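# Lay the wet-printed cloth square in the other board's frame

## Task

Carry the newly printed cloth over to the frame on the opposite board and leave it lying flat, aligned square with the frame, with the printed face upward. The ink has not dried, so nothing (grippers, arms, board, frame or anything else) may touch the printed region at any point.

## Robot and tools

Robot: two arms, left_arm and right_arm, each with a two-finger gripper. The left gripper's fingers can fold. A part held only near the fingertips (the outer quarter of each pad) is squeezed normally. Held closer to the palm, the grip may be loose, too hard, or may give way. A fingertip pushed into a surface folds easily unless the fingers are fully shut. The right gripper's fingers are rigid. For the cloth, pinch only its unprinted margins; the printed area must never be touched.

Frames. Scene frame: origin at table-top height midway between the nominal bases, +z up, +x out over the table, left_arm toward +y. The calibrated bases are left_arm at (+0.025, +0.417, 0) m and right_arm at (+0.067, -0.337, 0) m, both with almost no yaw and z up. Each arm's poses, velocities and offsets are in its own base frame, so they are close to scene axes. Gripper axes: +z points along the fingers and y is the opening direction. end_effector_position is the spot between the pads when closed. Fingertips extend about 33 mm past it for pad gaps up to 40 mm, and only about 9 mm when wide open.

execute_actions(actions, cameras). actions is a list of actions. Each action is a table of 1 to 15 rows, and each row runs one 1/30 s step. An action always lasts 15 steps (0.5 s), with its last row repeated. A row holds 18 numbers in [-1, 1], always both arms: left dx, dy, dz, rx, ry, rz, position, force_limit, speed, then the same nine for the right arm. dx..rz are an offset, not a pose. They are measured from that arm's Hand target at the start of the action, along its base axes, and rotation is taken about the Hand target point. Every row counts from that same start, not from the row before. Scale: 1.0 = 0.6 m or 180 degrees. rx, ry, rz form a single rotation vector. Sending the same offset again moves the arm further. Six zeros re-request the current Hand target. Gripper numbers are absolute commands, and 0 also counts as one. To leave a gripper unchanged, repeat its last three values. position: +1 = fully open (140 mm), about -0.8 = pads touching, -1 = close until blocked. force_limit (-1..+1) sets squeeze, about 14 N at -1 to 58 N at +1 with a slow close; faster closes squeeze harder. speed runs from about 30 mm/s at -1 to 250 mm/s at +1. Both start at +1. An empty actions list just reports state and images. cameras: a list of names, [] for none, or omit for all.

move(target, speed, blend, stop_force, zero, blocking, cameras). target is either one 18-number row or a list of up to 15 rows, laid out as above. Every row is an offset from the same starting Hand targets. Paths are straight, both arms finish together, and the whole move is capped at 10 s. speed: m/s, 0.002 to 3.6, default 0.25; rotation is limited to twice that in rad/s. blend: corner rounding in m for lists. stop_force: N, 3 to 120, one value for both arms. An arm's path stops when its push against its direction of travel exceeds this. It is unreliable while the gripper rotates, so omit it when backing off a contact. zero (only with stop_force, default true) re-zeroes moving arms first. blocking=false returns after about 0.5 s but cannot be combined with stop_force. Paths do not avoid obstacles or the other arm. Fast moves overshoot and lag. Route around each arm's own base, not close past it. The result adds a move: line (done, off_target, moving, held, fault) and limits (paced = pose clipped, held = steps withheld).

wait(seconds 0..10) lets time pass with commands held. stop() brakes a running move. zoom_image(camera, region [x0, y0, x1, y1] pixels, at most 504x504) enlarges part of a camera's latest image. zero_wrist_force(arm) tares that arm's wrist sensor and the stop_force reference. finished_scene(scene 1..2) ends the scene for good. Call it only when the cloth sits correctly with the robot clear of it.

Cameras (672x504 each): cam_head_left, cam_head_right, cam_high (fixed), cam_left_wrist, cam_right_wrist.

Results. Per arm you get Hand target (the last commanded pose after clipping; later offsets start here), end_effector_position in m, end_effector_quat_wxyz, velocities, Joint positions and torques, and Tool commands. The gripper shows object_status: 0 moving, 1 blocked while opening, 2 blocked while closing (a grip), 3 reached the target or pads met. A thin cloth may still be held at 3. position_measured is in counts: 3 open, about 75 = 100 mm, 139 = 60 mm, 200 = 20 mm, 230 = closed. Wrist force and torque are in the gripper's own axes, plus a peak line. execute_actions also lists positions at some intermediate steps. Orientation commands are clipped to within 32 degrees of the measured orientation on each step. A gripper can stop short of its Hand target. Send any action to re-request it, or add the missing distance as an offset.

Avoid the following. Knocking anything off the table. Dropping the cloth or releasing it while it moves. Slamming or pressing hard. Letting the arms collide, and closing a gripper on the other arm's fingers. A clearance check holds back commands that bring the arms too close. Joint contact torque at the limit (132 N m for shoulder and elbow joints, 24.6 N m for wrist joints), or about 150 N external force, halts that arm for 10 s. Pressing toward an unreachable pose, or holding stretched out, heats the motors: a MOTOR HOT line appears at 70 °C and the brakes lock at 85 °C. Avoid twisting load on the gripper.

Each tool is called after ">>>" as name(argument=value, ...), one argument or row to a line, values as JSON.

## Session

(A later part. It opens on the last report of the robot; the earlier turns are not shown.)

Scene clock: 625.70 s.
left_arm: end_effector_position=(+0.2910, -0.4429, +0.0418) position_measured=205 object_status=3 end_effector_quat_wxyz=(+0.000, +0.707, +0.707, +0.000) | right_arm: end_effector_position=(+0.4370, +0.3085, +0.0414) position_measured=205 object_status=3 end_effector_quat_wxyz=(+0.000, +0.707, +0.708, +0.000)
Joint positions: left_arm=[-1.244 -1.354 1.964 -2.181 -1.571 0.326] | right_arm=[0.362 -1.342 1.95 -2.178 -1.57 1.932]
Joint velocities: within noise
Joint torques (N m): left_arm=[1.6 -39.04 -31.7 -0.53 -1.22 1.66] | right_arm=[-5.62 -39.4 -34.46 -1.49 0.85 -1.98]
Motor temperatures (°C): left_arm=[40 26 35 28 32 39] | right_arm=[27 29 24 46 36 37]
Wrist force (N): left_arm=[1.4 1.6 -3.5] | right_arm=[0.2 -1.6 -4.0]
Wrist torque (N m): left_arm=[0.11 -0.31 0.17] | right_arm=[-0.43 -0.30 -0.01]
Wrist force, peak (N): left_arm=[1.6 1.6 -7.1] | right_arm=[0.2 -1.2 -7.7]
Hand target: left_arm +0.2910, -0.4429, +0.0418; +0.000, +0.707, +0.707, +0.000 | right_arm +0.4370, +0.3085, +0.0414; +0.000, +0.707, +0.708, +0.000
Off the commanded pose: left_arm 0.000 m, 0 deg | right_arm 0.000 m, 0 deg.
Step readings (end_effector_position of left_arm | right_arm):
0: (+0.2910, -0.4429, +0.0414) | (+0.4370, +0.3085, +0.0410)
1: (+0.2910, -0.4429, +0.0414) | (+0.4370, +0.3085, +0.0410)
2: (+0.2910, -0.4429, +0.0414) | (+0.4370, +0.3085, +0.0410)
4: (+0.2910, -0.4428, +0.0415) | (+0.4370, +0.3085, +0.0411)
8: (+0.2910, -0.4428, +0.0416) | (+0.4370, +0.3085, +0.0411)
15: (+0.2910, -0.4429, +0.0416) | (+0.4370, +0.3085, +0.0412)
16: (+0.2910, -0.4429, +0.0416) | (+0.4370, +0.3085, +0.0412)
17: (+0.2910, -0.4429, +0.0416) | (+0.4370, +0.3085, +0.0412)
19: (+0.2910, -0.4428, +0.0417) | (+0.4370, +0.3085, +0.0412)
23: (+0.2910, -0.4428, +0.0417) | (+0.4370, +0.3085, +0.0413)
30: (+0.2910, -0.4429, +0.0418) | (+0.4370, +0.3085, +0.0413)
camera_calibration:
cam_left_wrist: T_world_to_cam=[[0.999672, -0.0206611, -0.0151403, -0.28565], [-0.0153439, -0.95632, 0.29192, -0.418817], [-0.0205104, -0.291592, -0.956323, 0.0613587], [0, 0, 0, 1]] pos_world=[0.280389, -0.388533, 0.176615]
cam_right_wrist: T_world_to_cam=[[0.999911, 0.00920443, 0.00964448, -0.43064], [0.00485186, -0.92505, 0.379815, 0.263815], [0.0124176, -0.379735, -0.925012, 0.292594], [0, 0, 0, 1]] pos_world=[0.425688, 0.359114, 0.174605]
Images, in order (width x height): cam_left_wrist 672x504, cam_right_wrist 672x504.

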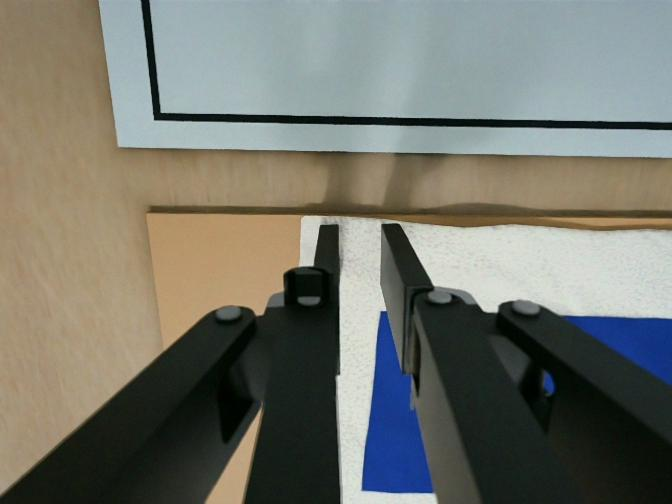

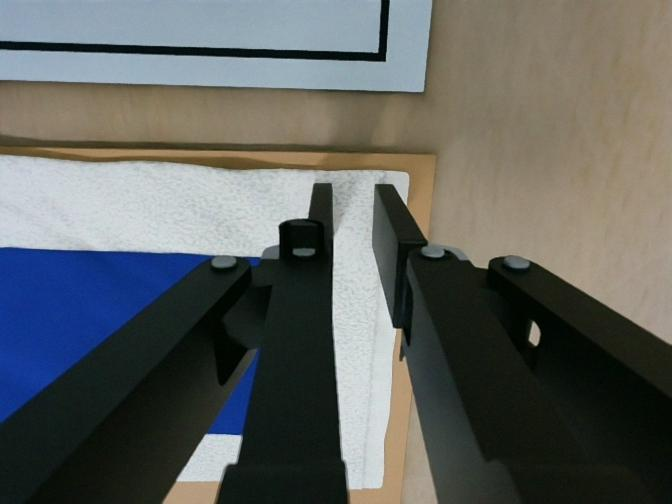

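>>> move(
  target=[0,0,0.015,0,0,0,-0.6,-1,-1,0,0,0.015,0,0,0,-0.6,-1,-1],
  speed=0.05,
  cameras=[],
)

>>> execute_actions(
  actions=[
    [[0,0,0,0,0,0,-0.32,-1,-0.5,0,0,0,0,0,0,-0.32,-1,-0.5]],
  ],
  cameras=["cam_left_wrist","cam_right_wrist"],
)

Scene clock: 635.00 s.
left_arm: end_effector_position=(+0.2910, -0.4429, +0.0507) position_measured=205 object_status=3 end_effector_quat_wxyz=(+0.000, +0.707, +0.707, +0.000) | right_arm: end_effector_position=(+0.4370, +0.3085, +0.0502) position_measured=205 object_status=3 end_effector_quat_wxyz=(+0.000, +0.707, +0.708, +0.000)
Joint positions: left_arm=[-1.244 -1.366 1.952 -2.157 -1.571 0.326] | right_arm=[0.362 -1.355 1.939 -2.154 -1.57 1.932]
Joint velocities: within noise
Joint torques (N m): left_arm=[-0.75 -40.41 -34.59 -0.79 -1.3 1.72] | right_arm=[-5.31 -40.51 -36.21 -1.98 0.82 -1.97]
Motor temperatures (°C): left_arm=[40 26 34 28 32 38] | right_arm=[27 29 24 46 36 37]
Wrist force (N): left_arm=[1.7 1.0 -0.5] | right_arm=[0.0 -1.9 -2.3]
Wrist torque (N m): left_arm=[0.05 -0.32 0.18] | right_arm=[-0.42 -0.28 -0.01]
Wrist force, peak (N): left_arm=[1.4 1.4 -3.7] | right_arm=[0.3 -1.5 -4.2]
Hand target: left_arm +0.2910, -0.4429, +0.0508; +0.000, +0.707, +0.707, +0.000 | right_arm +0.4370, +0.3085, +0.0504; +0.000, +0.707, +0.708, +0.000
Off the commanded pose: left_arm 0.000 m, 0 deg | right_arm 0.000 m, 0 deg.
move: done
No camera images: "cameras" was empty.

Scene clock: 635.70 s.
left_arm: end_effector_position=(+0.2910, -0.4429, +0.0508) position_measured=169 object_status=3 end_effector_quat_wxyz=(+0.000, +0.707, +0.707, +0.000) | right_arm: end_effector_position=(+0.4370, +0.3085, +0.0504) position_measured=169 object_status=3 end_effector_quat_wxyz=(+0.000, +0.707, +0.708, +0.000)
Joint positions: left_arm=[-1.244 -1.367 1.952 -2.157 -1.571 0.326] | right_arm=[0.362 -1.355 1.938 -2.154 -1.57 1.932]
Joint velocities: within noise
Joint torques (N m): left_arm=[-1.61 -39.1 -33.48 -0.88 -1.28 1.52] | right_arm=[-5.04 -40.09 -35.28 -1.91 0.91 -1.96]
Motor temperatures (°C): left_arm=[40 26 34 28 32 38] | right_arm=[26 29 24 46 36 37]
Wrist force (N): left_arm=[1.6 1.2 -0.3] | right_arm=[0.2 -1.7 -2.0]
Wrist torque (N m): left_arm=[0.08 -0.30 0.18] | right_arm=[-0.38 -0.33 -0.01]
Wrist force, peak (N): left_arm=[1.7 1.5 -0.5] | right_arm=[0.2 -2.1 -2.3]
Hand target: left_arm +0.2910, -0.4429, +0.0508; +0.000, +0.707, +0.707, +0.000 | right_arm +0.4370, +0.3085, +0.0504; +0.000, +0.707, +0.708, +0.000
Off the commanded pose: left_arm 0.000 m, 0 deg | right_arm 0.000 m, 0 deg.
Step readings (end_effector_position of left_arm | right_arm):
0: (+0.2910, -0.4429, +0.0507) | (+0.4370, +0.3085, +0.0502)
1: (+0.2910, -0.4429, +0.0507) | (+0.4370, +0.3085, +0.0503)
2: (+0.2910, -0.4429, +0.0507) | (+0.4370, +0.3085, +0.0503)
4: (+0.2910, -0.4429, +0.0507) | (+0.4370, +0.3085, +0.0503)
8: (+0.2910, -0.4429, +0.0508) | (+0.4370, +0.3085, +0.0503)
15: (+0.2910, -0.4429, +0.0508) | (+0.4370, +0.3085, +0.0504)
camera_calibration:
cam_left_wrist: T_world_to_cam=[[0.999672, -0.0206611, -0.0151403, -0.285514], [-0.0153439, -0.95632, 0.29192, -0.421444], [-0.0205104, -0.291592, -0.956323, 0.0699656], [0, 0, 0, 1]] pos_world=[0.280389, -0.388533, 0.185615]
cam_right_wrist: T_world_to_cam=[[0.999911, 0.00920443, 0.00964448, -0.430727], [0.00485186, -0.92505, 0.379815, 0.260397], [0.0124176, -0.379735, -0.925012, 0.300919], [0, 0, 0, 1]] pos_world=[0.425688, 0.359114, 0.183605]
Images, in order (width x height): cam_left_wrist 672x504, cam_right_wrist 672x504.

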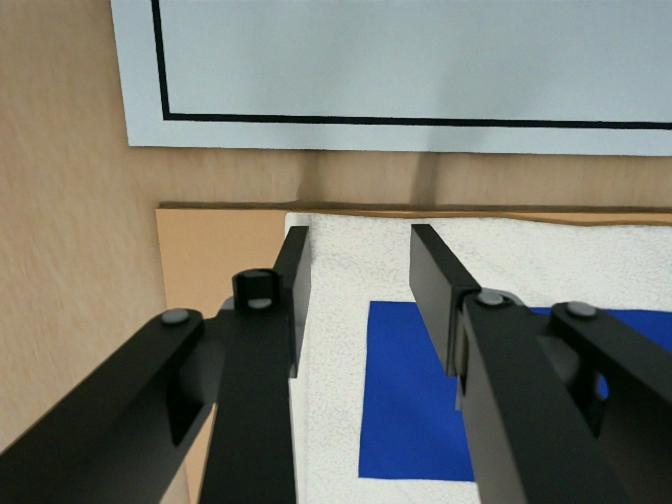

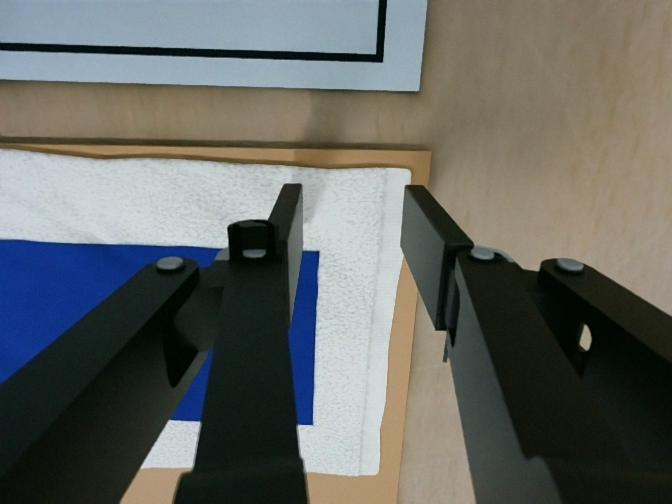

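>>> move(
  target=[-0.0058,0,0,0,0,0,-0.32,-1,0,-0.0075,0,0,0,0,0,-0.32,-1,0],
  speed=0.08,
  cameras=[],
)

>>> move(
  target=[0,0,-0.025,0,0,0,-0.32,-1,0,0,0,-0.025,0,0,0,-0.32,-1,0],
  speed=0.004,
  stop_force=6,
  cameras=[],
)

>>> execute_actions(
  actions=[
    [[0,0,0,0,0,0,-1,-0.5,-1,0,0,0,0,0,0,-1,-0.5,-1]],
    [[0,0,0,0,0,0,-1,-0.5,-1,0,0,0,0,0,0,-1,-0.5,-1]],
    [[0,0,0,0,0,0,-1,-0.5,-1,0,0,0,0,0,0,-1,-0.5,-1]],
  ],
  cameras=["cam_left_wrist","cam_right_wrist"],
)

Scene clock: 647.27 s.
left_arm: end_effector_position=(+0.2876, -0.4429, +0.0508) position_measured=169 object_status=3 end_effector_quat_wxyz=(+0.000, +0.707, +0.707, +0.000) | right_arm: end_effector_position=(+0.4326, +0.3085, +0.0504) position_measured=169 object_status=3 end_effector_quat_wxyz=(+0.000, +0.707, +0.708, +0.000)
Joint positions: left_arm=[-1.25 -1.371 1.957 -2.158 -1.571 0.32] | right_arm=[0.365 -1.362 1.948 -2.156 -1.57 1.935]
Joint velocities: within noise
Joint torques (N m): left_arm=[-6.41 -38.77 -9.28 -4.4 -1.35 -1.54] | right_arm=[7.04 -40.41 -7.77 -4.67 0.79 2.75]
Motor temperatures (°C): left_arm=[40 26 34 28 32 38] | right_arm=[26 29 24 46 36 37]
Wrist force (N): left_arm=[1.4 1.2 -0.5] | right_arm=[0.1 -1.9 -2.1]
Wrist torque (N m): left_arm=[0.08 -0.26 0.18] | right_arm=[-0.43 -0.29 -0.01]
Wrist force, peak (N): left_arm=[1.8 1.3 -0.4] | right_arm=[0.2 -2.1 -2.3]
Hand target: left_arm +0.2875, -0.4429, +0.0508; +0.000, +0.707, +0.707, +0.000 | right_arm +0.4325, +0.3085, +0.0504; +0.000, +0.707, +0.708, +0.000
Off the commanded pose: left_arm 0.000 m, 0 deg | right_arm 0.000 m, 0 deg.
move: done
No camera images: "cameras" was empty.

Scene clock: 651.37 s.
left_arm: end_effector_position=(+0.2875, -0.4429, +0.0404) position_measured=169 object_status=3 end_effector_quat_wxyz=(+0.000, +0.707, +0.707, +0.000) | right_arm: end_effector_position=(+0.4325, +0.3086, +0.0399) position_measured=169 object_status=3 end_effector_quat_wxyz=(+0.000, +0.707, +0.708, +0.000)
Joint positions: left_arm=[-1.25 -1.356 1.971 -2.186 -1.571 0.32] | right_arm=[0.365 -1.348 1.962 -2.184 -1.57 1.935]
Joint velocities: within noise
Joint torques (N m): left_arm=[-7.19 -36.27 -30.83 -0.66 0.74 -1.79] | right_arm=[6.57 -36.86 -32.3 -1.63 0.88 2.68]
Motor temperatures (°C): left_arm=[39 26 34 28 32 38] | right_arm=[26 29 24 46 36 37]
Wrist force (N): left_arm=[2.7 1.0 -7.5] | right_arm=[-0.1 -2.8 -9.4]
Wrist torque (N m): left_arm=[0.11 -0.31 0.17] | right_arm=[-0.48 -0.36 -0.01]
Wrist force, peak (N): left_arm=[2.2 0.9 -9.8] | right_arm=[0.1 -2.4 -12.0]
Hand target: left_arm +0.2875, -0.4429, +0.0404; +0.000, +0.707, +0.707, +0.000 (not the last commanded pose) | right_arm +0.4325, +0.3086, +0.0399; +0.000, +0.707, +0.708, +0.000 (not the last commanded pose)
Off the commanded pose: left_arm 0.005 m, 0 deg | right_arm 0.005 m, 0 deg.
move: contact (left_arm, right_arm)
No camera images: "cameras" was empty.

Scene clock: 653.07 s.
left_arm: end_effector_position=(+0.2875, -0.4429, +0.0405) position_measured=231 object_status=3 end_effector_quat_wxyz=(+0.000, +0.707, +0.707, +0.000) | right_arm: end_effector_position=(+0.4326, +0.3086, +0.0400) position_measured=212 object_status=2 end_effector_quat_wxyz=(+0.000, +0.707, +0.708, +0.000)
Joint positions: left_arm=[-1.25 -1.356 1.971 -2.186 -1.571 0.32] | right_arm=[0.365 -1.348 1.962 -2.184 -1.57 1.935]
Joint velocities: within noise
Joint torques (N m): left_arm=[-5.93 -2.88 -0.71 1.54 -1.55 -1.8] | right_arm=[5.86 0.34 4.94 3.25 0.97 2.72]
Motor temperatures (°C): left_arm=[39 26 34 28 32 38] | right_arm=[26 29 24 46 36 37]
Wrist force (N): left_arm=[1.4 4.5 -35.5] | right_arm=[0.2 -2.4 -49.8]
Wrist torque (N m): left_arm=[-0.05 -0.31 0.15] | right_arm=[-0.49 -0.34 0.00]
Wrist force, peak (N): left_arm=[1.8 4.9 -40.9] | right_arm=[0.1 -2.4 -50.5]
Hand target: left_arm +0.2875, -0.4429, +0.0404; +0.000, +0.707, +0.707, +0.000 | right_arm +0.4325, +0.3086, +0.0399; +0.000, +0.707, +0.708, +0.000
Off the commanded pose: left_arm 0.000 m, 0 deg | right_arm 0.000 m, 0 deg.
Step readings (end_effector_position of left_arm | right_arm):
0: (+0.2875, -0.4429, +0.0404) | (+0.4325, +0.3086, +0.0399)
1: (+0.2875, -0.4429, +0.0404) | (+0.4325, +0.3086, +0.0399)
2: (+0.2875, -0.4429, +0.0404) | (+0.4325, +0.3086, +0.0399)
4: (+0.2875, -0.4429, +0.0404) | (+0.4325, +0.3086, +0.0400)
8: (+0.2875, -0.4429, +0.0405) | (+0.4326, +0.3086, +0.0400)
15: (+0.2875, -0.4429, +0.0405) | (+0.4326, +0.3086, +0.0400)
16: (+0.2875, -0.4429, +0.0405) | (+0.4326, +0.3086, +0.0400)
17: (+0.2875, -0.4429, +0.0405) | (+0.4326, +0.3086, +0.0400)
19: (+0.2875, -0.4429, +0.0405) | (+0.4326, +0.3086, +0.0400)
23: (+0.2875, -0.4429, +0.0405) | (+0.4326, +0.3086, +0.0400)
30: (+0.2875, -0.4429, +0.0405) | (+0.4326, +0.3086, +0.0400)
31: (+0.2875, -0.4429, +0.0405) | (+0.4326, +0.3086, +0.0400)
32: (+0.2875, -0.4429, +0.0405) | (+0.4326, +0.3086, +0.0400)
34: (+0.2875, -0.4429, +0.0405) | (+0.4326, +0.3086, +0.0400)
38: (+0.2875, -0.4429, +0.0405) | (+0.4326, +0.3086, +0.0400)
45: (+0.2875, -0.4429, +0.0405) | (+0.4326, +0.3086, +0.0400)
camera_calibration:
cam_left_wrist: T_world_to_cam=[[0.999672, -0.0207296, -0.0150102, -0.282322], [-0.0154429, -0.956254, 0.29213, -0.418569], [-0.0204093, -0.291803, -0.956261, 0.0598956], [0, 0, 0, 1]] pos_world=[0.276988, -0.388633, 0.175315]
cam_right_wrist: T_world_to_cam=[[0.99991, 0.00914735, 0.00977649, -0.42613], [0.0047501, -0.925086, 0.379728, 0.264402], [0.0125176, -0.379648, -0.925046, 0.29138], [0, 0, 0, 1]] pos_world=[0.421188, 0.359114, 0.173305]
Images, in order (width x height): cam_left_wrist 672x504, cam_right_wrist 672x504.

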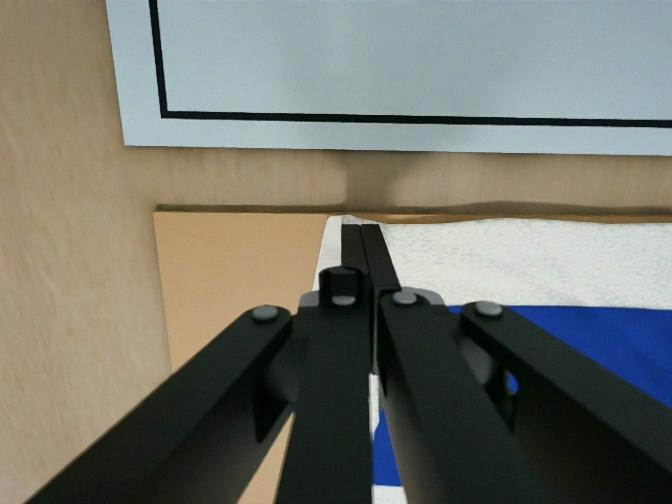

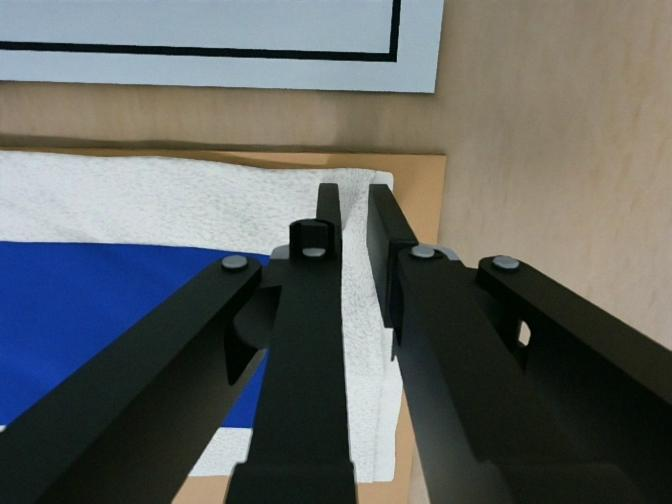

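>>> move(
  target=[0,0,0.02,0,0,0,-1,-0.5,-1,0,0,0.02,0,0,0,-1,-0.5,-1],
  speed=0.03,
  cameras=["cam_left_wrist","cam_right_wrist"],
)

Scene clock: 663.87 s.
left_arm: end_effector_position=(+0.2875, -0.4429, +0.0523) position_measured=231 object_status=3 end_effector_quat_wxyz=(+0.000, +0.707, +0.707, +0.000) | right_arm: end_effector_position=(+0.4325, +0.3086, +0.0518) position_measured=230 object_status=3 end_effector_quat_wxyz=(+0.000, +0.707, +0.708, +0.000)
Joint positions: left_arm=[-1.25 -1.373 1.956 -2.154 -1.571 0.32] | right_arm=[0.365 -1.365 1.947 -2.152 -1.57 1.935]
Joint velocities: within noise
Joint torques (N m): left_arm=[-2.22 -39.04 -34.66 -0.93 1.3 -1.24] | right_arm=[5.25 -40.97 -37.41 -1.72 1.16 2.53]
Motor temperatures (°C): left_arm=[39 26 34 28 32 38] | right_arm=[26 29 24 46 36 37]
Wrist force (N): left_arm=[1.6 1.2 -0.4] | right_arm=[0.2 -2.1 -2.2]
Wrist torque (N m): left_arm=[0.08 -0.30 0.18] | right_arm=[-0.47 -0.32 -0.01]
Wrist force, peak (N): left_arm=[-0.6 5.2 -38.2] | right_arm=[0.2 -1.9 -52.9]
Hand target: left_arm +0.2875, -0.4429, +0.0524; +0.000, +0.707, +0.707, +0.000 | right_arm +0.4325, +0.3086, +0.0519; +0.000, +0.707, +0.708, +0.000
Off the commanded pose: left_arm 0.000 m, 0 deg | right_arm 0.000 m, 0 deg.
move: done
camera_calibration:
cam_left_wrist: T_world_to_cam=[[0.999674, -0.0206331, -0.0150431, -0.2821], [-0.0153429, -0.956283, 0.292038, -0.421943], [-0.0204111, -0.291712, -0.956288, 0.0712492], [0, 0, 0, 1]] pos_world=[0.276989, -0.388533, 0.187115]
cam_right_wrist: T_world_to_cam=[[0.99991, 0.00924041, 0.00973777, -0.426271], [0.00484971, -0.925049, 0.379816, 0.25985], [0.0125176, -0.379734, -0.925011, 0.30232], [0, 0, 0, 1]] pos_world=[0.421188, 0.359114, 0.185105]
Images, in order (width x height): cam_left_wrist 672x504, cam_right_wrist 672x504.

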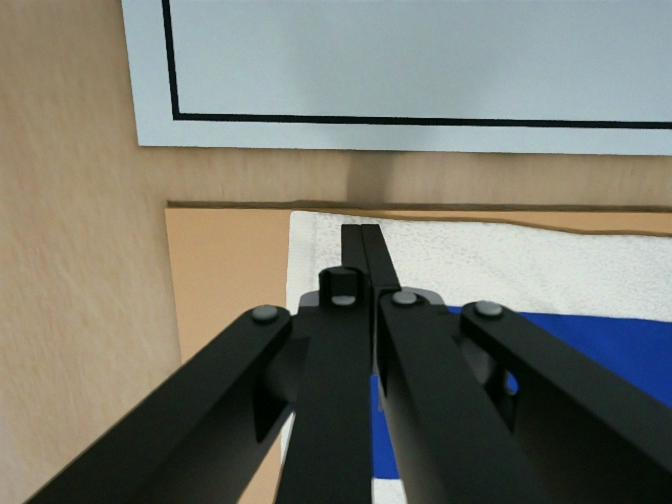

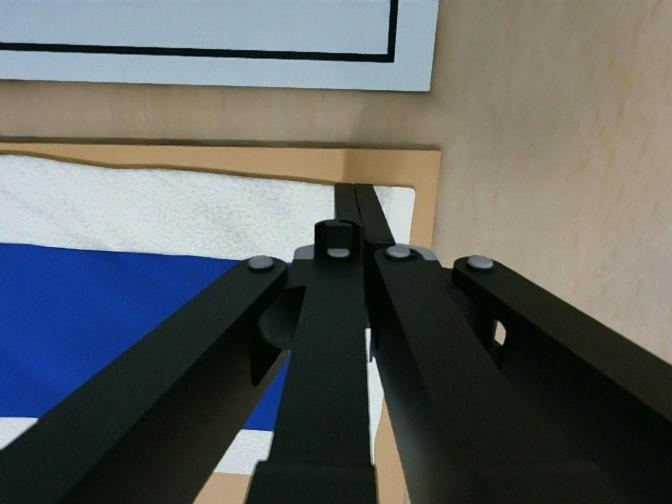

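>>> execute_actions(
  actions=[
    [[0,0,0,0,0,0,-0.38,0,-0.5,-0.005,-0.0067,0,0,0,0,-0.38,0,-0.5]],
  ],
  cameras=[],
)

>>> move(
  target=[0,0,-0.025,0,0,0,-0.38,0,-0.5,0,0,-0.025,0,0,0,-0.38,0,-0.5],
  speed=0.004,
  stop_force=6,
  cameras=["cam_left_wrist","cam_right_wrist"],
)

>>> execute_actions(
  actions=[
    [[0,0,0.0001,0,0,0,-0.48,0,-1,0,0,0.0001,0,0,0,-0.48,0,-1]],
  ],
  cameras=["cam_left_wrist","cam_right_wrist"],
)

Scene clock: 673.77 s.
left_arm: end_effector_position=(+0.2875, -0.4429, +0.0524) position_measured=177 object_status=0 end_effector_quat_wxyz=(+0.000, +0.707, +0.707, +0.000) | right_arm: end_effector_position=(+0.4295, +0.3046, +0.0519) position_measured=177 object_status=0 end_effector_quat_wxyz=(+0.000, +0.707, +0.708, +0.000)
Joint positions: left_arm=[-1.25 -1.373 1.955 -2.154 -1.571 0.32] | right_arm=[0.36 -1.375 1.96 -2.155 -1.57 1.93]
Joint velocities: within noise
Joint torques (N m): left_arm=[0.18 -39.48 -29.31 -0.99 1.22 -0.82] | right_arm=[-6.25 -39.75 -8.81 -4.66 0.2 -2.24]
Motor temperatures (°C): left_arm=[39 26 34 28 32 38] | right_arm=[26 29 24 46 36 37]
Wrist force (N): left_arm=[1.4 1.3 -0.5] | right_arm=[0.2 -2.0 -2.3]
Wrist torque (N m): left_arm=[0.11 -0.26 0.18] | right_arm=[-0.45 -0.32 -0.01]
Wrist force, peak (N): left_arm=[1.7 1.5 -0.6] | right_arm=[0.2 -1.9 -2.4]
Hand target: left_arm +0.2875, -0.4429, +0.0524; +0.000, +0.707, +0.707, +0.000 | right_arm +0.4295, +0.3045, +0.0519; +0.000, +0.707, +0.708, +0.000
Off the commanded pose: left_arm 0.000 m, 0 deg | right_arm 0.000 m, 0 deg.
Step readings (end_effector_position of left_arm | right_arm):
0: (+0.2875, -0.4429, +0.0524) | (+0.4325, +0.3086, +0.0519)
1: (+0.2875, -0.4429, +0.0524) | (+0.4325, +0.3086, +0.0519)
2: (+0.2875, -0.4429, +0.0524) | (+0.4323, +0.3082, +0.0521)
4: (+0.2875, -0.4429, +0.0524) | (+0.4313, +0.3069, +0.0521)
8: (+0.2875, -0.4429, +0.0524) | (+0.4301, +0.3053, +0.0520)
15: (+0.2875, -0.4429, +0.0524) | (+0.4296, +0.3046, +0.0519)
No camera images: "cameras" was empty.

Scene clock: 678.17 s.
left_arm: end_effector_position=(+0.2875, -0.4429, +0.0408) position_measured=177 object_status=3 end_effector_quat_wxyz=(+0.000, +0.707, +0.707, +0.000) | right_arm: end_effector_position=(+0.4295, +0.3045, +0.0403) position_measured=177 object_status=3 end_effector_quat_wxyz=(+0.000, +0.707, +0.708, +0.000)
Joint positions: left_arm=[-1.25 -1.356 1.97 -2.185 -1.571 0.32] | right_arm=[0.36 -1.359 1.974 -2.186 -1.57 1.93]
Joint velocities: within noise
Joint torques (N m): left_arm=[1.9 -37.03 -28.81 -0.72 1.22 -0.51] | right_arm=[-6.45 -36.7 -32.63 -1.72 -0.19 -2.2]
Motor temperatures (°C): left_arm=[39 26 34 28 32 38] | right_arm=[26 29 24 46 36 37]
Wrist force (N): left_arm=[2.7 0.9 -7.3] | right_arm=[-0.1 -2.7 -8.3]
Wrist torque (N m): left_arm=[0.10 -0.29 0.17] | right_arm=[-0.50 -0.33 0.00]
Wrist force, peak (N): left_arm=[2.4 1.0 -10.0] | right_arm=[0.1 -2.5 -11.2]
Hand target: left_arm +0.2875, -0.4429, +0.0408; +0.000, +0.707, +0.707, +0.000 (not the last commanded pose) | right_arm +0.4296, +0.3045, +0.0403; +0.000, +0.707, +0.708, +0.000 (not the last commanded pose)
Off the commanded pose: left_arm 0.003 m, 0 deg | right_arm 0.003 m, 0 deg.
move: contact (left_arm, right_arm)
camera_calibration:
cam_left_wrist: T_world_to_cam=[[0.999672, -0.0207291, -0.0150103, -0.282316], [-0.0154424, -0.956254, 0.29213, -0.418561], [-0.0204093, -0.291803, -0.956261, 0.0602117], [0, 0, 0, 1]] pos_world=[0.276988, -0.388533, 0.175615]
cam_right_wrist: T_world_to_cam=[[0.99991, 0.00923922, 0.00973825, -0.423122], [0.00484843, -0.925049, 0.379816, 0.260533], [0.0125176, -0.379734, -0.925011, 0.290201], [0, 0, 0, 1]] pos_world=[0.418188, 0.355114, 0.173605]
Images, in order (width x height): cam_left_wrist 672x504, cam_right_wrist 672x504.

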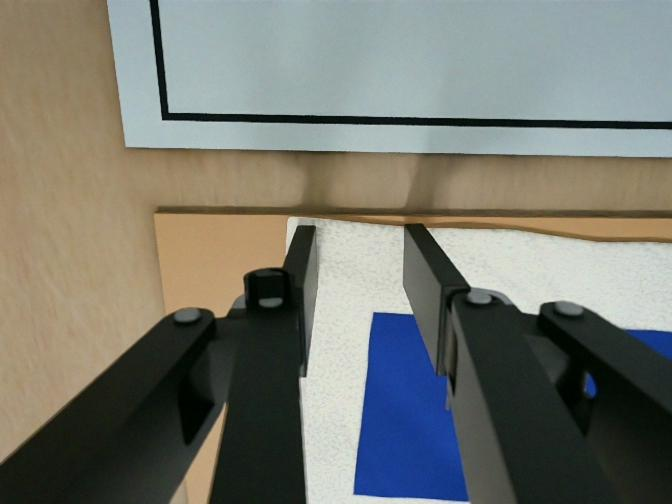

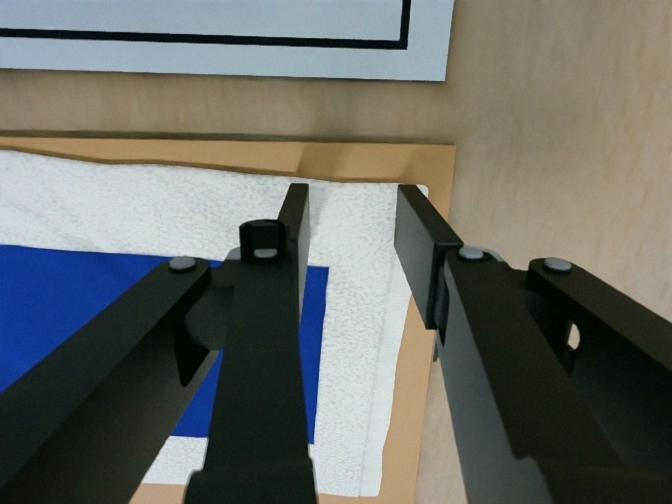

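Scene clock: 678.87 s.
left_arm: end_effector_position=(+0.2875, -0.4429, +0.0409) position_measured=190 object_status=3 end_effector_quat_wxyz=(+0.000, +0.707, +0.707, +0.000) | right_arm: end_effector_position=(+0.4296, +0.3046, +0.0404) position_measured=190 object_status=3 end_effector_quat_wxyz=(+0.000, +0.707, +0.708, +0.000)
Joint positions: left_arm=[-1.25 -1.356 1.97 -2.185 -1.571 0.32] | right_arm=[0.36 -1.359 1.974 -2.186 -1.57 1.93]
Joint velocities: within noise
Joint torques (N m): left_arm=[0.76 -30.49 -24.84 0.07 0.98 -0.73] | right_arm=[-5.45 -28.87 -25.27 -0.18 -0.28 -2.25]
Motor temperatures (°C): left_arm=[39 26 34 28 32 38] | right_arm=[26 29 24 46 36 37]
Wrist force (N): left_arm=[1.9 1.0 -14.4] | right_arm=[0.2 -1.3 -16.2]
Wrist torque (N m): left_arm=[0.09 -0.27 0.17] | right_arm=[-0.49 -0.34 -0.01]
Wrist force, peak (N): left_arm=[2.0 1.1 -15.2] | right_arm=[-0.1 -1.6 -17.1]
Hand target: left_arm +0.2875, -0.4429, +0.0408; +0.000, +0.707, +0.707, +0.000 | right_arm +0.4296, +0.3045, +0.0404; +0.000, +0.707, +0.708, +0.000
Off the commanded pose: left_arm 0.000 m, 0 deg | right_arm 0.000 m, 0 deg.
Step readings (end_effector_position of left_arm | right_arm):
0: (+0.2875, -0.4429, +0.0408) | (+0.4295, +0.3045, +0.0403)
1: (+0.2875, -0.4429, +0.0408) | (+0.4295, +0.3045, +0.0403)
2: (+0.2875, -0.4429, +0.0408) | (+0.4296, +0.3045, +0.0403)
4: (+0.2875, -0.4429, +0.0408) | (+0.4296, +0.3046, +0.0404)
8: (+0.2875, -0.4429, +0.0409) | (+0.4296, +0.3046, +0.0404)
15: (+0.2875, -0.4429, +0.0409) | (+0.4296, +0.3046, +0.0404)
camera_calibration:
cam_left_wrist: T_world_to_cam=[[0.999672, -0.0207296, -0.0150102, -0.282316], [-0.0154429, -0.956254, 0.29213, -0.418685], [-0.0204093, -0.291803, -0.956261, 0.0602781], [0, 0, 0, 1]] pos_world=[0.276988, -0.388633, 0.175715]
cam_right_wrist: T_world_to_cam=[[0.999909, 0.00918473, 0.00986922, -0.423127], [0.00474946, -0.925086, 0.379729, 0.260564], [0.0126176, -0.379648, -0.925045, 0.290226], [0, 0, 0, 1]] pos_world=[0.418189, 0.355114, 0.173705]
Images, in order (width x height): cam_left_wrist 672x504, cam_right_wrist 672x504.

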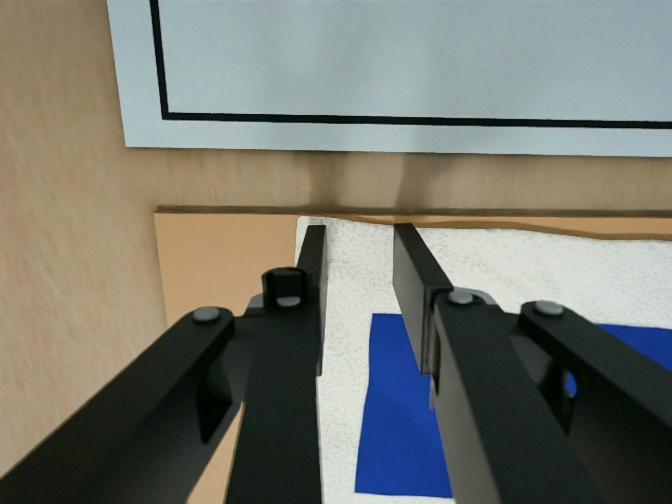

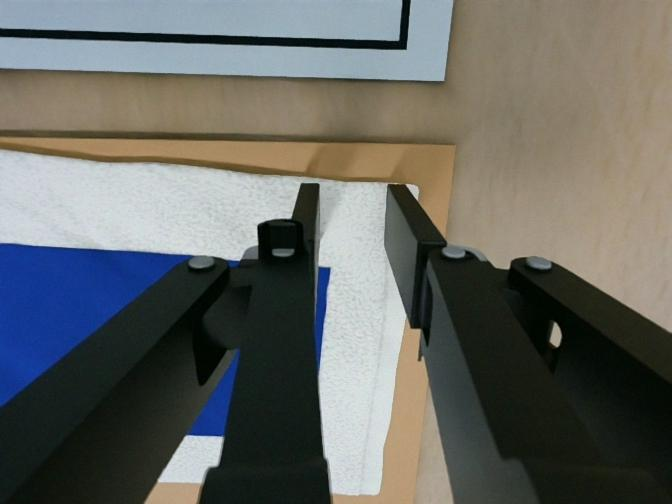

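>>> execute_actions(
  actions=[
    [[0,0,0.0003,0,0,0,-0.56,0,-1,0,0,0.0003,0,0,0,-0.56,0,-1]],
  ],
  cameras=["cam_left_wrist","cam_right_wrist"],
)

Scene clock: 683.97 s.
left_arm: end_effector_position=(+0.2875, -0.4429, +0.0410) position_measured=200 object_status=3 end_effector_quat_wxyz=(+0.000, +0.707, +0.707, +0.000) | right_arm: end_effector_position=(+0.4295, +0.3045, +0.0405) position_measured=200 object_status=3 end_effector_quat_wxyz=(+0.000, +0.707, +0.708, +0.000)
Joint positions: left_arm=[-1.25 -1.357 1.97 -2.185 -1.571 0.32] | right_arm=[0.36 -1.359 1.974 -2.186 -1.57 1.93]
Joint velocities: within noise
Joint torques (N m): left_arm=[1.73 -32.29 -26.6 0.73 1.06 -0.33] | right_arm=[-3.58 -30.12 -27.55 0.26 -0.32 -2.15]
Motor temperatures (°C): left_arm=[39 26 34 28 32 38] | right_arm=[26 29 24 46 36 37]
Wrist force (N): left_arm=[1.7 1.1 -17.9] | right_arm=[0.1 -1.4 -20.4]
Wrist torque (N m): left_arm=[0.10 -0.30 0.17] | right_arm=[-0.44 -0.34 -0.01]
Wrist force, peak (N): left_arm=[1.7 1.3 -22.5] | right_arm=[0.3 -1.0 -24.0]
Hand target: left_arm +0.2875, -0.4429, +0.0410; +0.000, +0.707, +0.707, +0.000 | right_arm +0.4296, +0.3045, +0.0406; +0.000, +0.707, +0.708, +0.000
Off the commanded pose: left_arm 0.000 m, 0 deg | right_arm 0.000 m, 0 deg.
Step readings (end_effector_position of left_arm | right_arm):
0: (+0.2875, -0.4429, +0.0408) | (+0.4295, +0.3045, +0.0404)
1: (+0.2875, -0.4429, +0.0408) | (+0.4295, +0.3045, +0.0404)
2: (+0.2875, -0.4429, +0.0408) | (+0.4295, +0.3045, +0.0404)
4: (+0.2875, -0.4428, +0.0408) | (+0.4295, +0.3045, +0.0404)
8: (+0.2875, -0.4428, +0.0408) | (+0.4295, +0.3045, +0.0404)
15: (+0.2875, -0.4428, +0.0409) | (+0.4295, +0.3045, +0.0405)
camera_calibration:
cam_left_wrist: T_world_to_cam=[[0.999674, -0.0206331, -0.0150431, -0.28227], [-0.0153429, -0.956283, 0.292038, -0.418642], [-0.0204111, -0.291712, -0.956288, 0.0604432], [0, 0, 0, 1]] pos_world=[0.276989, -0.388533, 0.175815]
cam_right_wrist: T_world_to_cam=[[0.999911, 0.00920302, 0.00964505, -0.423096], [0.00485035, -0.92505, 0.379815, 0.260456], [0.0124176, -0.379735, -0.925012, 0.290428], [0, 0, 0, 1]] pos_world=[0.418188, 0.355114, 0.173805]
Images, in order (width x height): cam_left_wrist 672x504, cam_right_wrist 672x504.

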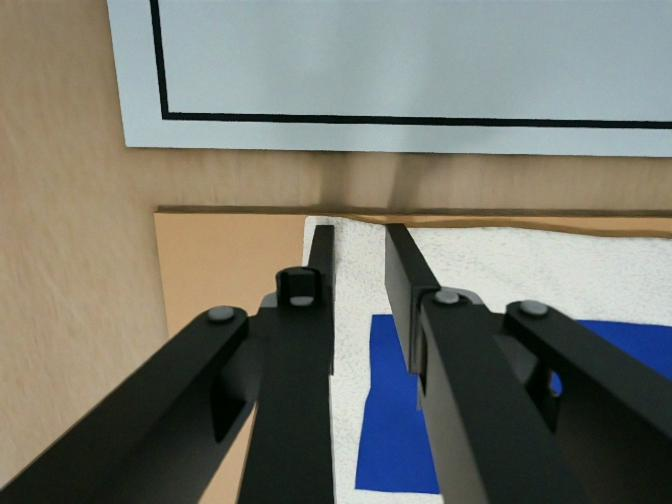

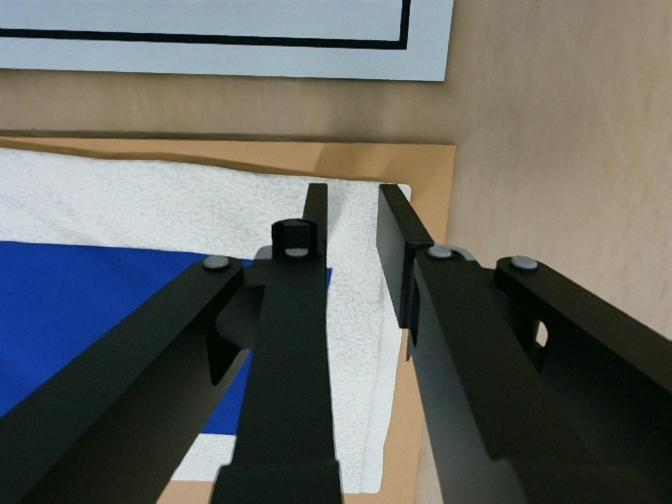

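>>> execute_actions(
  actions=[
    [[0,0,0.0006,0,0,0,-0.63,0,-1,0,0,0.0006,0,0,0,-0.63,0,-1]],
  ],
  cameras=["cam_left_wrist","cam_right_wrist"],
)

>>> zoom_image(
  camera="cam_left_wrist",
  region=[260, 180, 460, 300],
)

>>> zoom_image(
  camera="cam_right_wrist",
  region=[260, 140, 460, 260],
)

Scene clock: 689.37 s.
left_arm: end_effector_position=(+0.2875, -0.4429, +0.0414) position_measured=209 object_status=3 end_effector_quat_wxyz=(+0.000, +0.707, +0.707, +0.000) | right_arm: end_effector_position=(+0.4295, +0.3045, +0.0409) position_measured=209 object_status=3 end_effector_quat_wxyz=(+0.000, +0.707, +0.708, +0.000)
Joint positions: left_arm=[-1.25 -1.357 1.969 -2.184 -1.571 0.32] | right_arm=[0.36 -1.36 1.974 -2.185 -1.57 1.93]
Joint velocities: within noise
Joint torques (N m): left_arm=[0.77 -34.61 -27.87 0.17 1.26 -0.53] | right_arm=[-1.64 -34.17 -30.46 -0.47 -0.2 -2.1]
Motor temperatures (°C): left_arm=[39 26 34 28 32 38] | right_arm=[26 29 24 46 36 37]
Wrist force (N): left_arm=[1.1 1.4 -11.7] | right_arm=[0.3 -1.6 -13.7]
Wrist torque (N m): left_arm=[0.04 -0.31 0.17] | right_arm=[-0.44 -0.33 0.00]
Wrist force, peak (N): left_arm=[1.8 1.3 -17.6] | right_arm=[0.0 -1.7 -20.3]
Hand target: left_arm +0.2875, -0.4429, +0.0414; +0.000, +0.707, +0.707, +0.000 | right_arm +0.4296, +0.3045, +0.0409; +0.000, +0.707, +0.708, +0.000
Off the commanded pose: left_arm 0.000 m, 0 deg | right_arm 0.000 m, 0 deg.
Step readings (end_effector_position of left_arm | right_arm):
0: (+0.2875, -0.4429, +0.0410) | (+0.4296, +0.3045, +0.0406)
1: (+0.2875, -0.4429, +0.0410) | (+0.4296, +0.3045, +0.0406)
2: (+0.2875, -0.4429, +0.0411) | (+0.4296, +0.3046, +0.0406)
4: (+0.2875, -0.4429, +0.0412) | (+0.4296, +0.3046, +0.0407)
8: (+0.2875, -0.4429, +0.0413) | (+0.4295, +0.3045, +0.0408)
15: (+0.2875, -0.4429, +0.0414) | (+0.4295, +0.3045, +0.0409)
camera_calibration:
cam_left_wrist: T_world_to_cam=[[0.999672, -0.0207291, -0.0150103, -0.282307], [-0.0154424, -0.956254, 0.29213, -0.418736], [-0.0204093, -0.291803, -0.956261, 0.0607854], [0, 0, 0, 1]] pos_world=[0.276988, -0.388533, 0.176215]
cam_right_wrist: T_world_to_cam=[[0.99991, 0.00923922, 0.00973825, -0.423128], [0.00484843, -0.925049, 0.379816, 0.260305], [0.0125176, -0.379734, -0.925011, 0.290756], [0, 0, 0, 1]] pos_world=[0.418188, 0.355114, 0.174205]
Images, in order (width x height): cam_left_wrist 672x504, cam_right_wrist 672x504.

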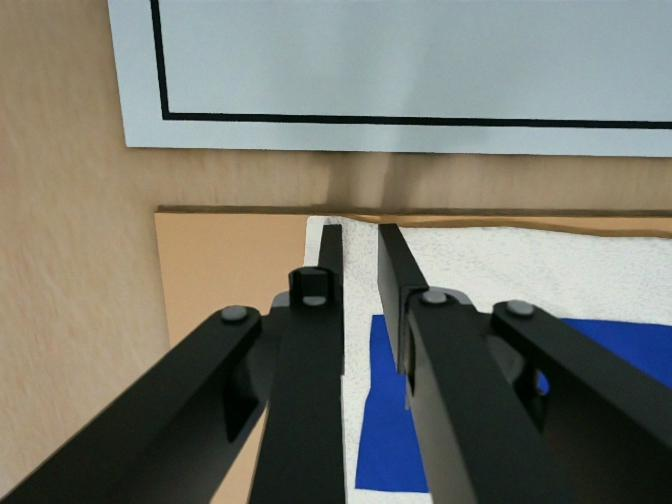

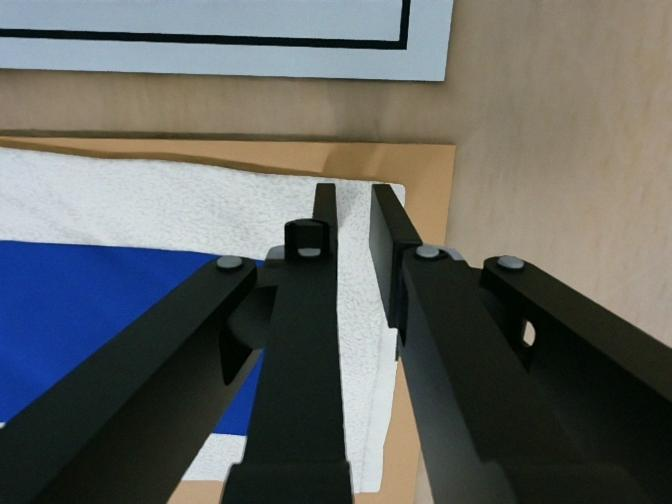

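Scaled by 2.520.

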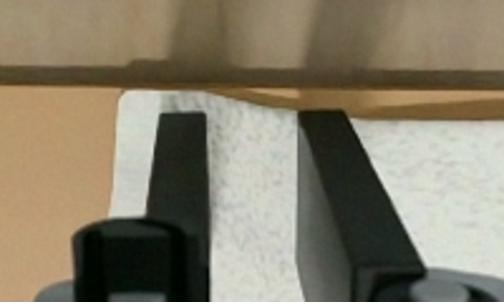

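Scaled by 2.520.

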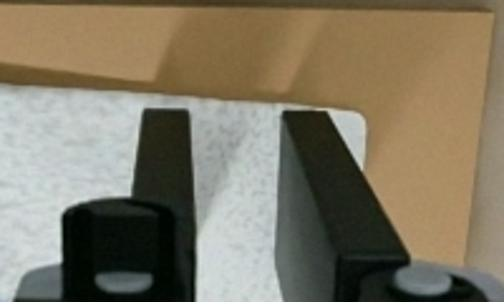

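>>> execute_actions(
  actions=[
    [[0,0,0.0002,0,0,0,-0.7,0,-1,0,0,0.0002,0,0,0,-0.7,0,-1]],
  ],
  cameras=["cam_left_wrist","cam_right_wrist"],
)

>>> zoom_image(
  camera="cam_left_wrist",
  region=[260, 180, 460, 300],
)

>>> zoom_image(
  camera="cam_right_wrist",
  region=[260, 140, 460, 260],
)

Scene clock: 701.87 s.
left_arm: end_effector_position=(+0.2875, -0.4429, +0.0415) position_measured=217 object_status=3 end_effector_quat_wxyz=(+0.000, +0.707, +0.707, +0.000) | right_arm: end_effector_position=(+0.4296, +0.3045, +0.0410) position_measured=217 object_status=3 end_effector_quat_wxyz=(+0.000, +0.707, +0.708, +0.000)
Joint positions: left_arm=[-1.25 -1.357 1.969 -2.183 -1.571 0.32] | right_arm=[0.36 -1.36 1.973 -2.184 -1.57 1.93]
Joint velocities: within noise
Joint torques (N m): left_arm=[1.04 -35.58 -28.78 0.18 1.2 -0.54] | right_arm=[0.03 -35.28 -31.74 -0.75 -0.26 -2.09]
Motor temperatures (°C): left_arm=[39 26 34 28 32 38] | right_arm=[26 29 24 46 36 37]
Wrist force (N): left_arm=[1.6 1.7 -9.6] | right_arm=[0.1 -1.5 -10.4]
Wrist torque (N m): left_arm=[0.05 -0.30 0.17] | right_arm=[-0.42 -0.28 0.00]
Wrist force, peak (N): left_arm=[1.1 1.6 -11.5] | right_arm=[0.3 -1.3 -13.4]
Hand target: left_arm +0.2875, -0.4429, +0.0415; +0.000, +0.707, +0.707, +0.000 | right_arm +0.4296, +0.3045, +0.0411; +0.000, +0.707, +0.708, +0.000
Off the commanded pose: left_arm 0.000 m, 0 deg | right_arm 0.000 m, 0 deg.
Step readings (end_effector_position of left_arm | right_arm):
0: (+0.2875, -0.4429, +0.0414) | (+0.4296, +0.3045, +0.0409)
1: (+0.2875, -0.4429, +0.0414) | (+0.4296, +0.3045, +0.0409)
2: (+0.2875, -0.4429, +0.0414) | (+0.4296, +0.3045, +0.0409)
4: (+0.2875, -0.4429, +0.0414) | (+0.4296, +0.3046, +0.0410)
8: (+0.2875, -0.4429, +0.0415) | (+0.4295, +0.3045, +0.0410)
15: (+0.2875, -0.4429, +0.0415) | (+0.4295, +0.3045, +0.0410)
camera_calibration:
cam_left_wrist: T_world_to_cam=[[0.999672, -0.0207291, -0.0150103, -0.282305], [-0.0154424, -0.956254, 0.29213, -0.418765], [-0.0204093, -0.291803, -0.956261, 0.0608811], [0, 0, 0, 1]] pos_world=[0.276988, -0.388533, 0.176315]
cam_right_wrist: T_world_to_cam=[[0.99991, 0.00923922, 0.00973825, -0.423129], [0.00484843, -0.925049, 0.379816, 0.260267], [0.0125176, -0.379734, -0.925011, 0.290848], [0, 0, 0, 1]] pos_world=[0.418188, 0.355114, 0.174305]
Images, in order (width x height): cam_left_wrist 672x504, cam_right_wrist 672x504.

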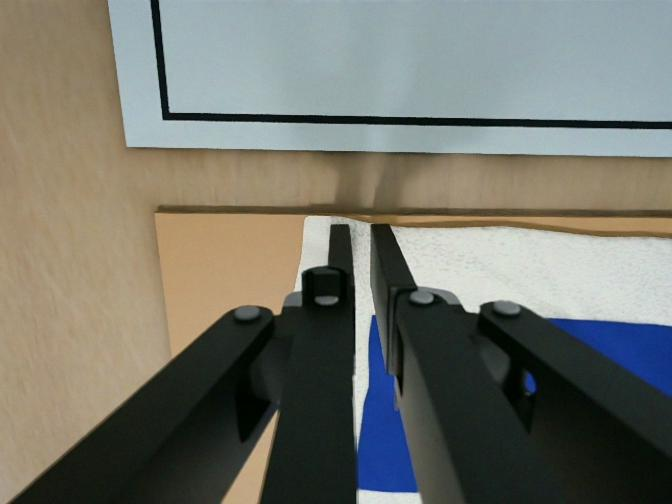

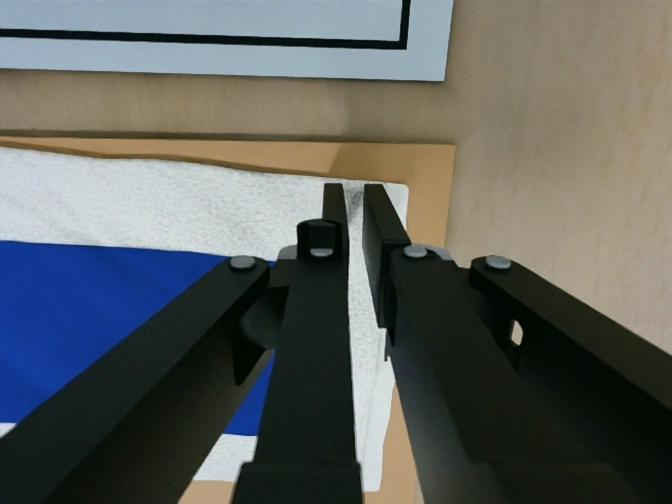

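Scaled by 2.520.

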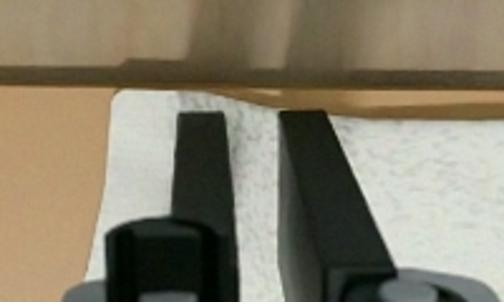

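Scaled by 2.520.

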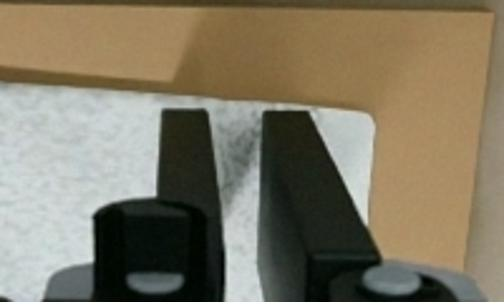

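>>> execute_actions(
  actions=[
    [[0,0,0.000,0,0,0,-1,0.3,-1,0,0,0.000,0,0,0,-1,0,-1]],
  ],
  cameras=["cam_left_wrist","cam_right_wrist"],
)

>>> zoom_image(
  camera="cam_left_wrist",
  region=[260, 180, 460, 300],
)

>>> zoom_image(
  camera="cam_right_wrist",
  region=[260, 140, 460, 260],
)

Scene clock: 708.17 s.
left_arm: end_effector_position=(+0.2875, -0.4429, +0.0415) position_measured=232 object_status=0 end_effector_quat_wxyz=(+0.000, +0.707, +0.707, +0.000) | right_arm: end_effector_position=(+0.4296, +0.3045, +0.0411) position_measured=232 object_status=0 end_effector_quat_wxyz=(+0.000, +0.707, +0.708, +0.000)
Joint positions: left_arm=[-1.25 -1.357 1.969 -2.183 -1.571 0.32] | right_arm=[0.36 -1.36 1.973 -2.184 -1.57 1.93]
Joint velocities: within noise
Joint torques (N m): left_arm=[1.28 -35.56 -24.71 -0.9 1.25 -0.74] | right_arm=[0.43 -35.41 -25.94 -2.26 -0.27 -1.93]
Motor temperatures (°C): left_arm=[39 26 34 28 32 38] | right_arm=[26 29 24 46 36 37]
Wrist force (N): left_arm=[1.5 0.9 -5.2] | right_arm=[0.1 -2.0 -6.0]
Wrist torque (N m): left_arm=[0.10 -0.35 0.17] | right_arm=[-0.44 -0.30 0.00]
Wrist force, peak (N): left_arm=[1.7 1.9 -9.6] | right_arm=[0.4 -1.6 -10.6]
Hand target: left_arm +0.2875, -0.4429, +0.0415; +0.000, +0.707, +0.707, +0.000 | right_arm +0.4296, +0.3045, +0.0411; +0.000, +0.707, +0.708, +0.000
Off the commanded pose: left_arm 0.000 m, 0 deg | right_arm 0.000 m, 0 deg.
Step readings (end_effector_position of left_arm | right_arm):
0: (+0.2875, -0.4429, +0.0415) | (+0.4296, +0.3045, +0.0411)
1: (+0.2875, -0.4429, +0.0415) | (+0.4296, +0.3045, +0.0411)
2: (+0.2875, -0.4429, +0.0415) | (+0.4296, +0.3045, +0.0411)
4: (+0.2875, -0.4429, +0.0415) | (+0.4296, +0.3045, +0.0411)
8: (+0.2875, -0.4429, +0.0415) | (+0.4296, +0.3045, +0.0411)
15: (+0.2875, -0.4429, +0.0415) | (+0.4296, +0.3045, +0.0411)
camera_calibration:
cam_left_wrist: T_world_to_cam=[[0.999672, -0.0207291, -0.0150103, -0.282305], [-0.0154424, -0.956254, 0.29213, -0.418765], [-0.0204093, -0.291803, -0.956261, 0.0608811], [0, 0, 0, 1]] pos_world=[0.276988, -0.388533, 0.176315]
cam_right_wrist: T_world_to_cam=[[0.99991, 0.00924007, 0.00973911, -0.42313], [0.00485006, -0.925085, 0.37973, 0.260294], [0.0125182, -0.379648, -0.925046, 0.290824], [0, 0, 0, 1]] pos_world=[0.418188, 0.355114, 0.174305]
Images, in order (width x height): cam_left_wrist 672x504, cam_right_wrist 672x504.

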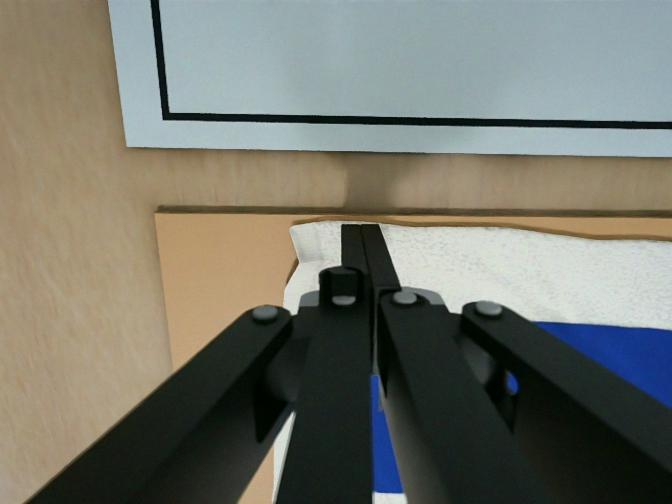

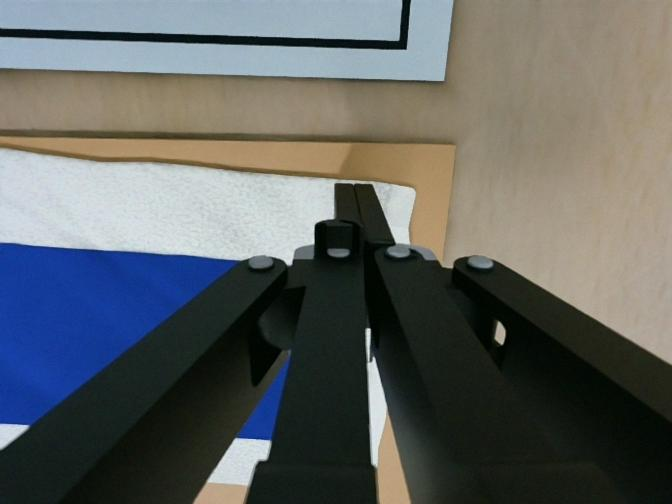

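Scaled by 2.520.

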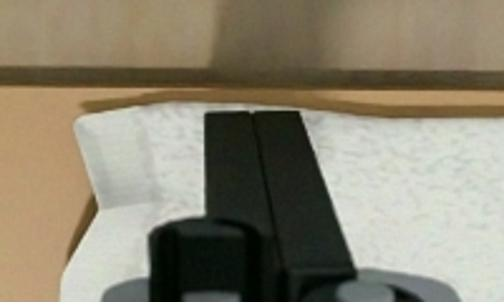

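Scaled by 2.520.

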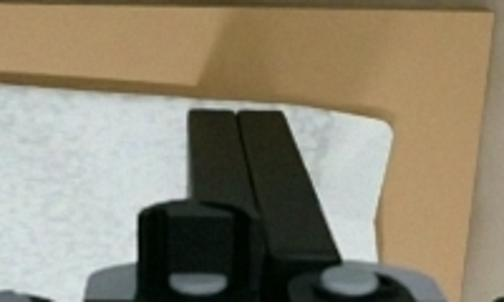

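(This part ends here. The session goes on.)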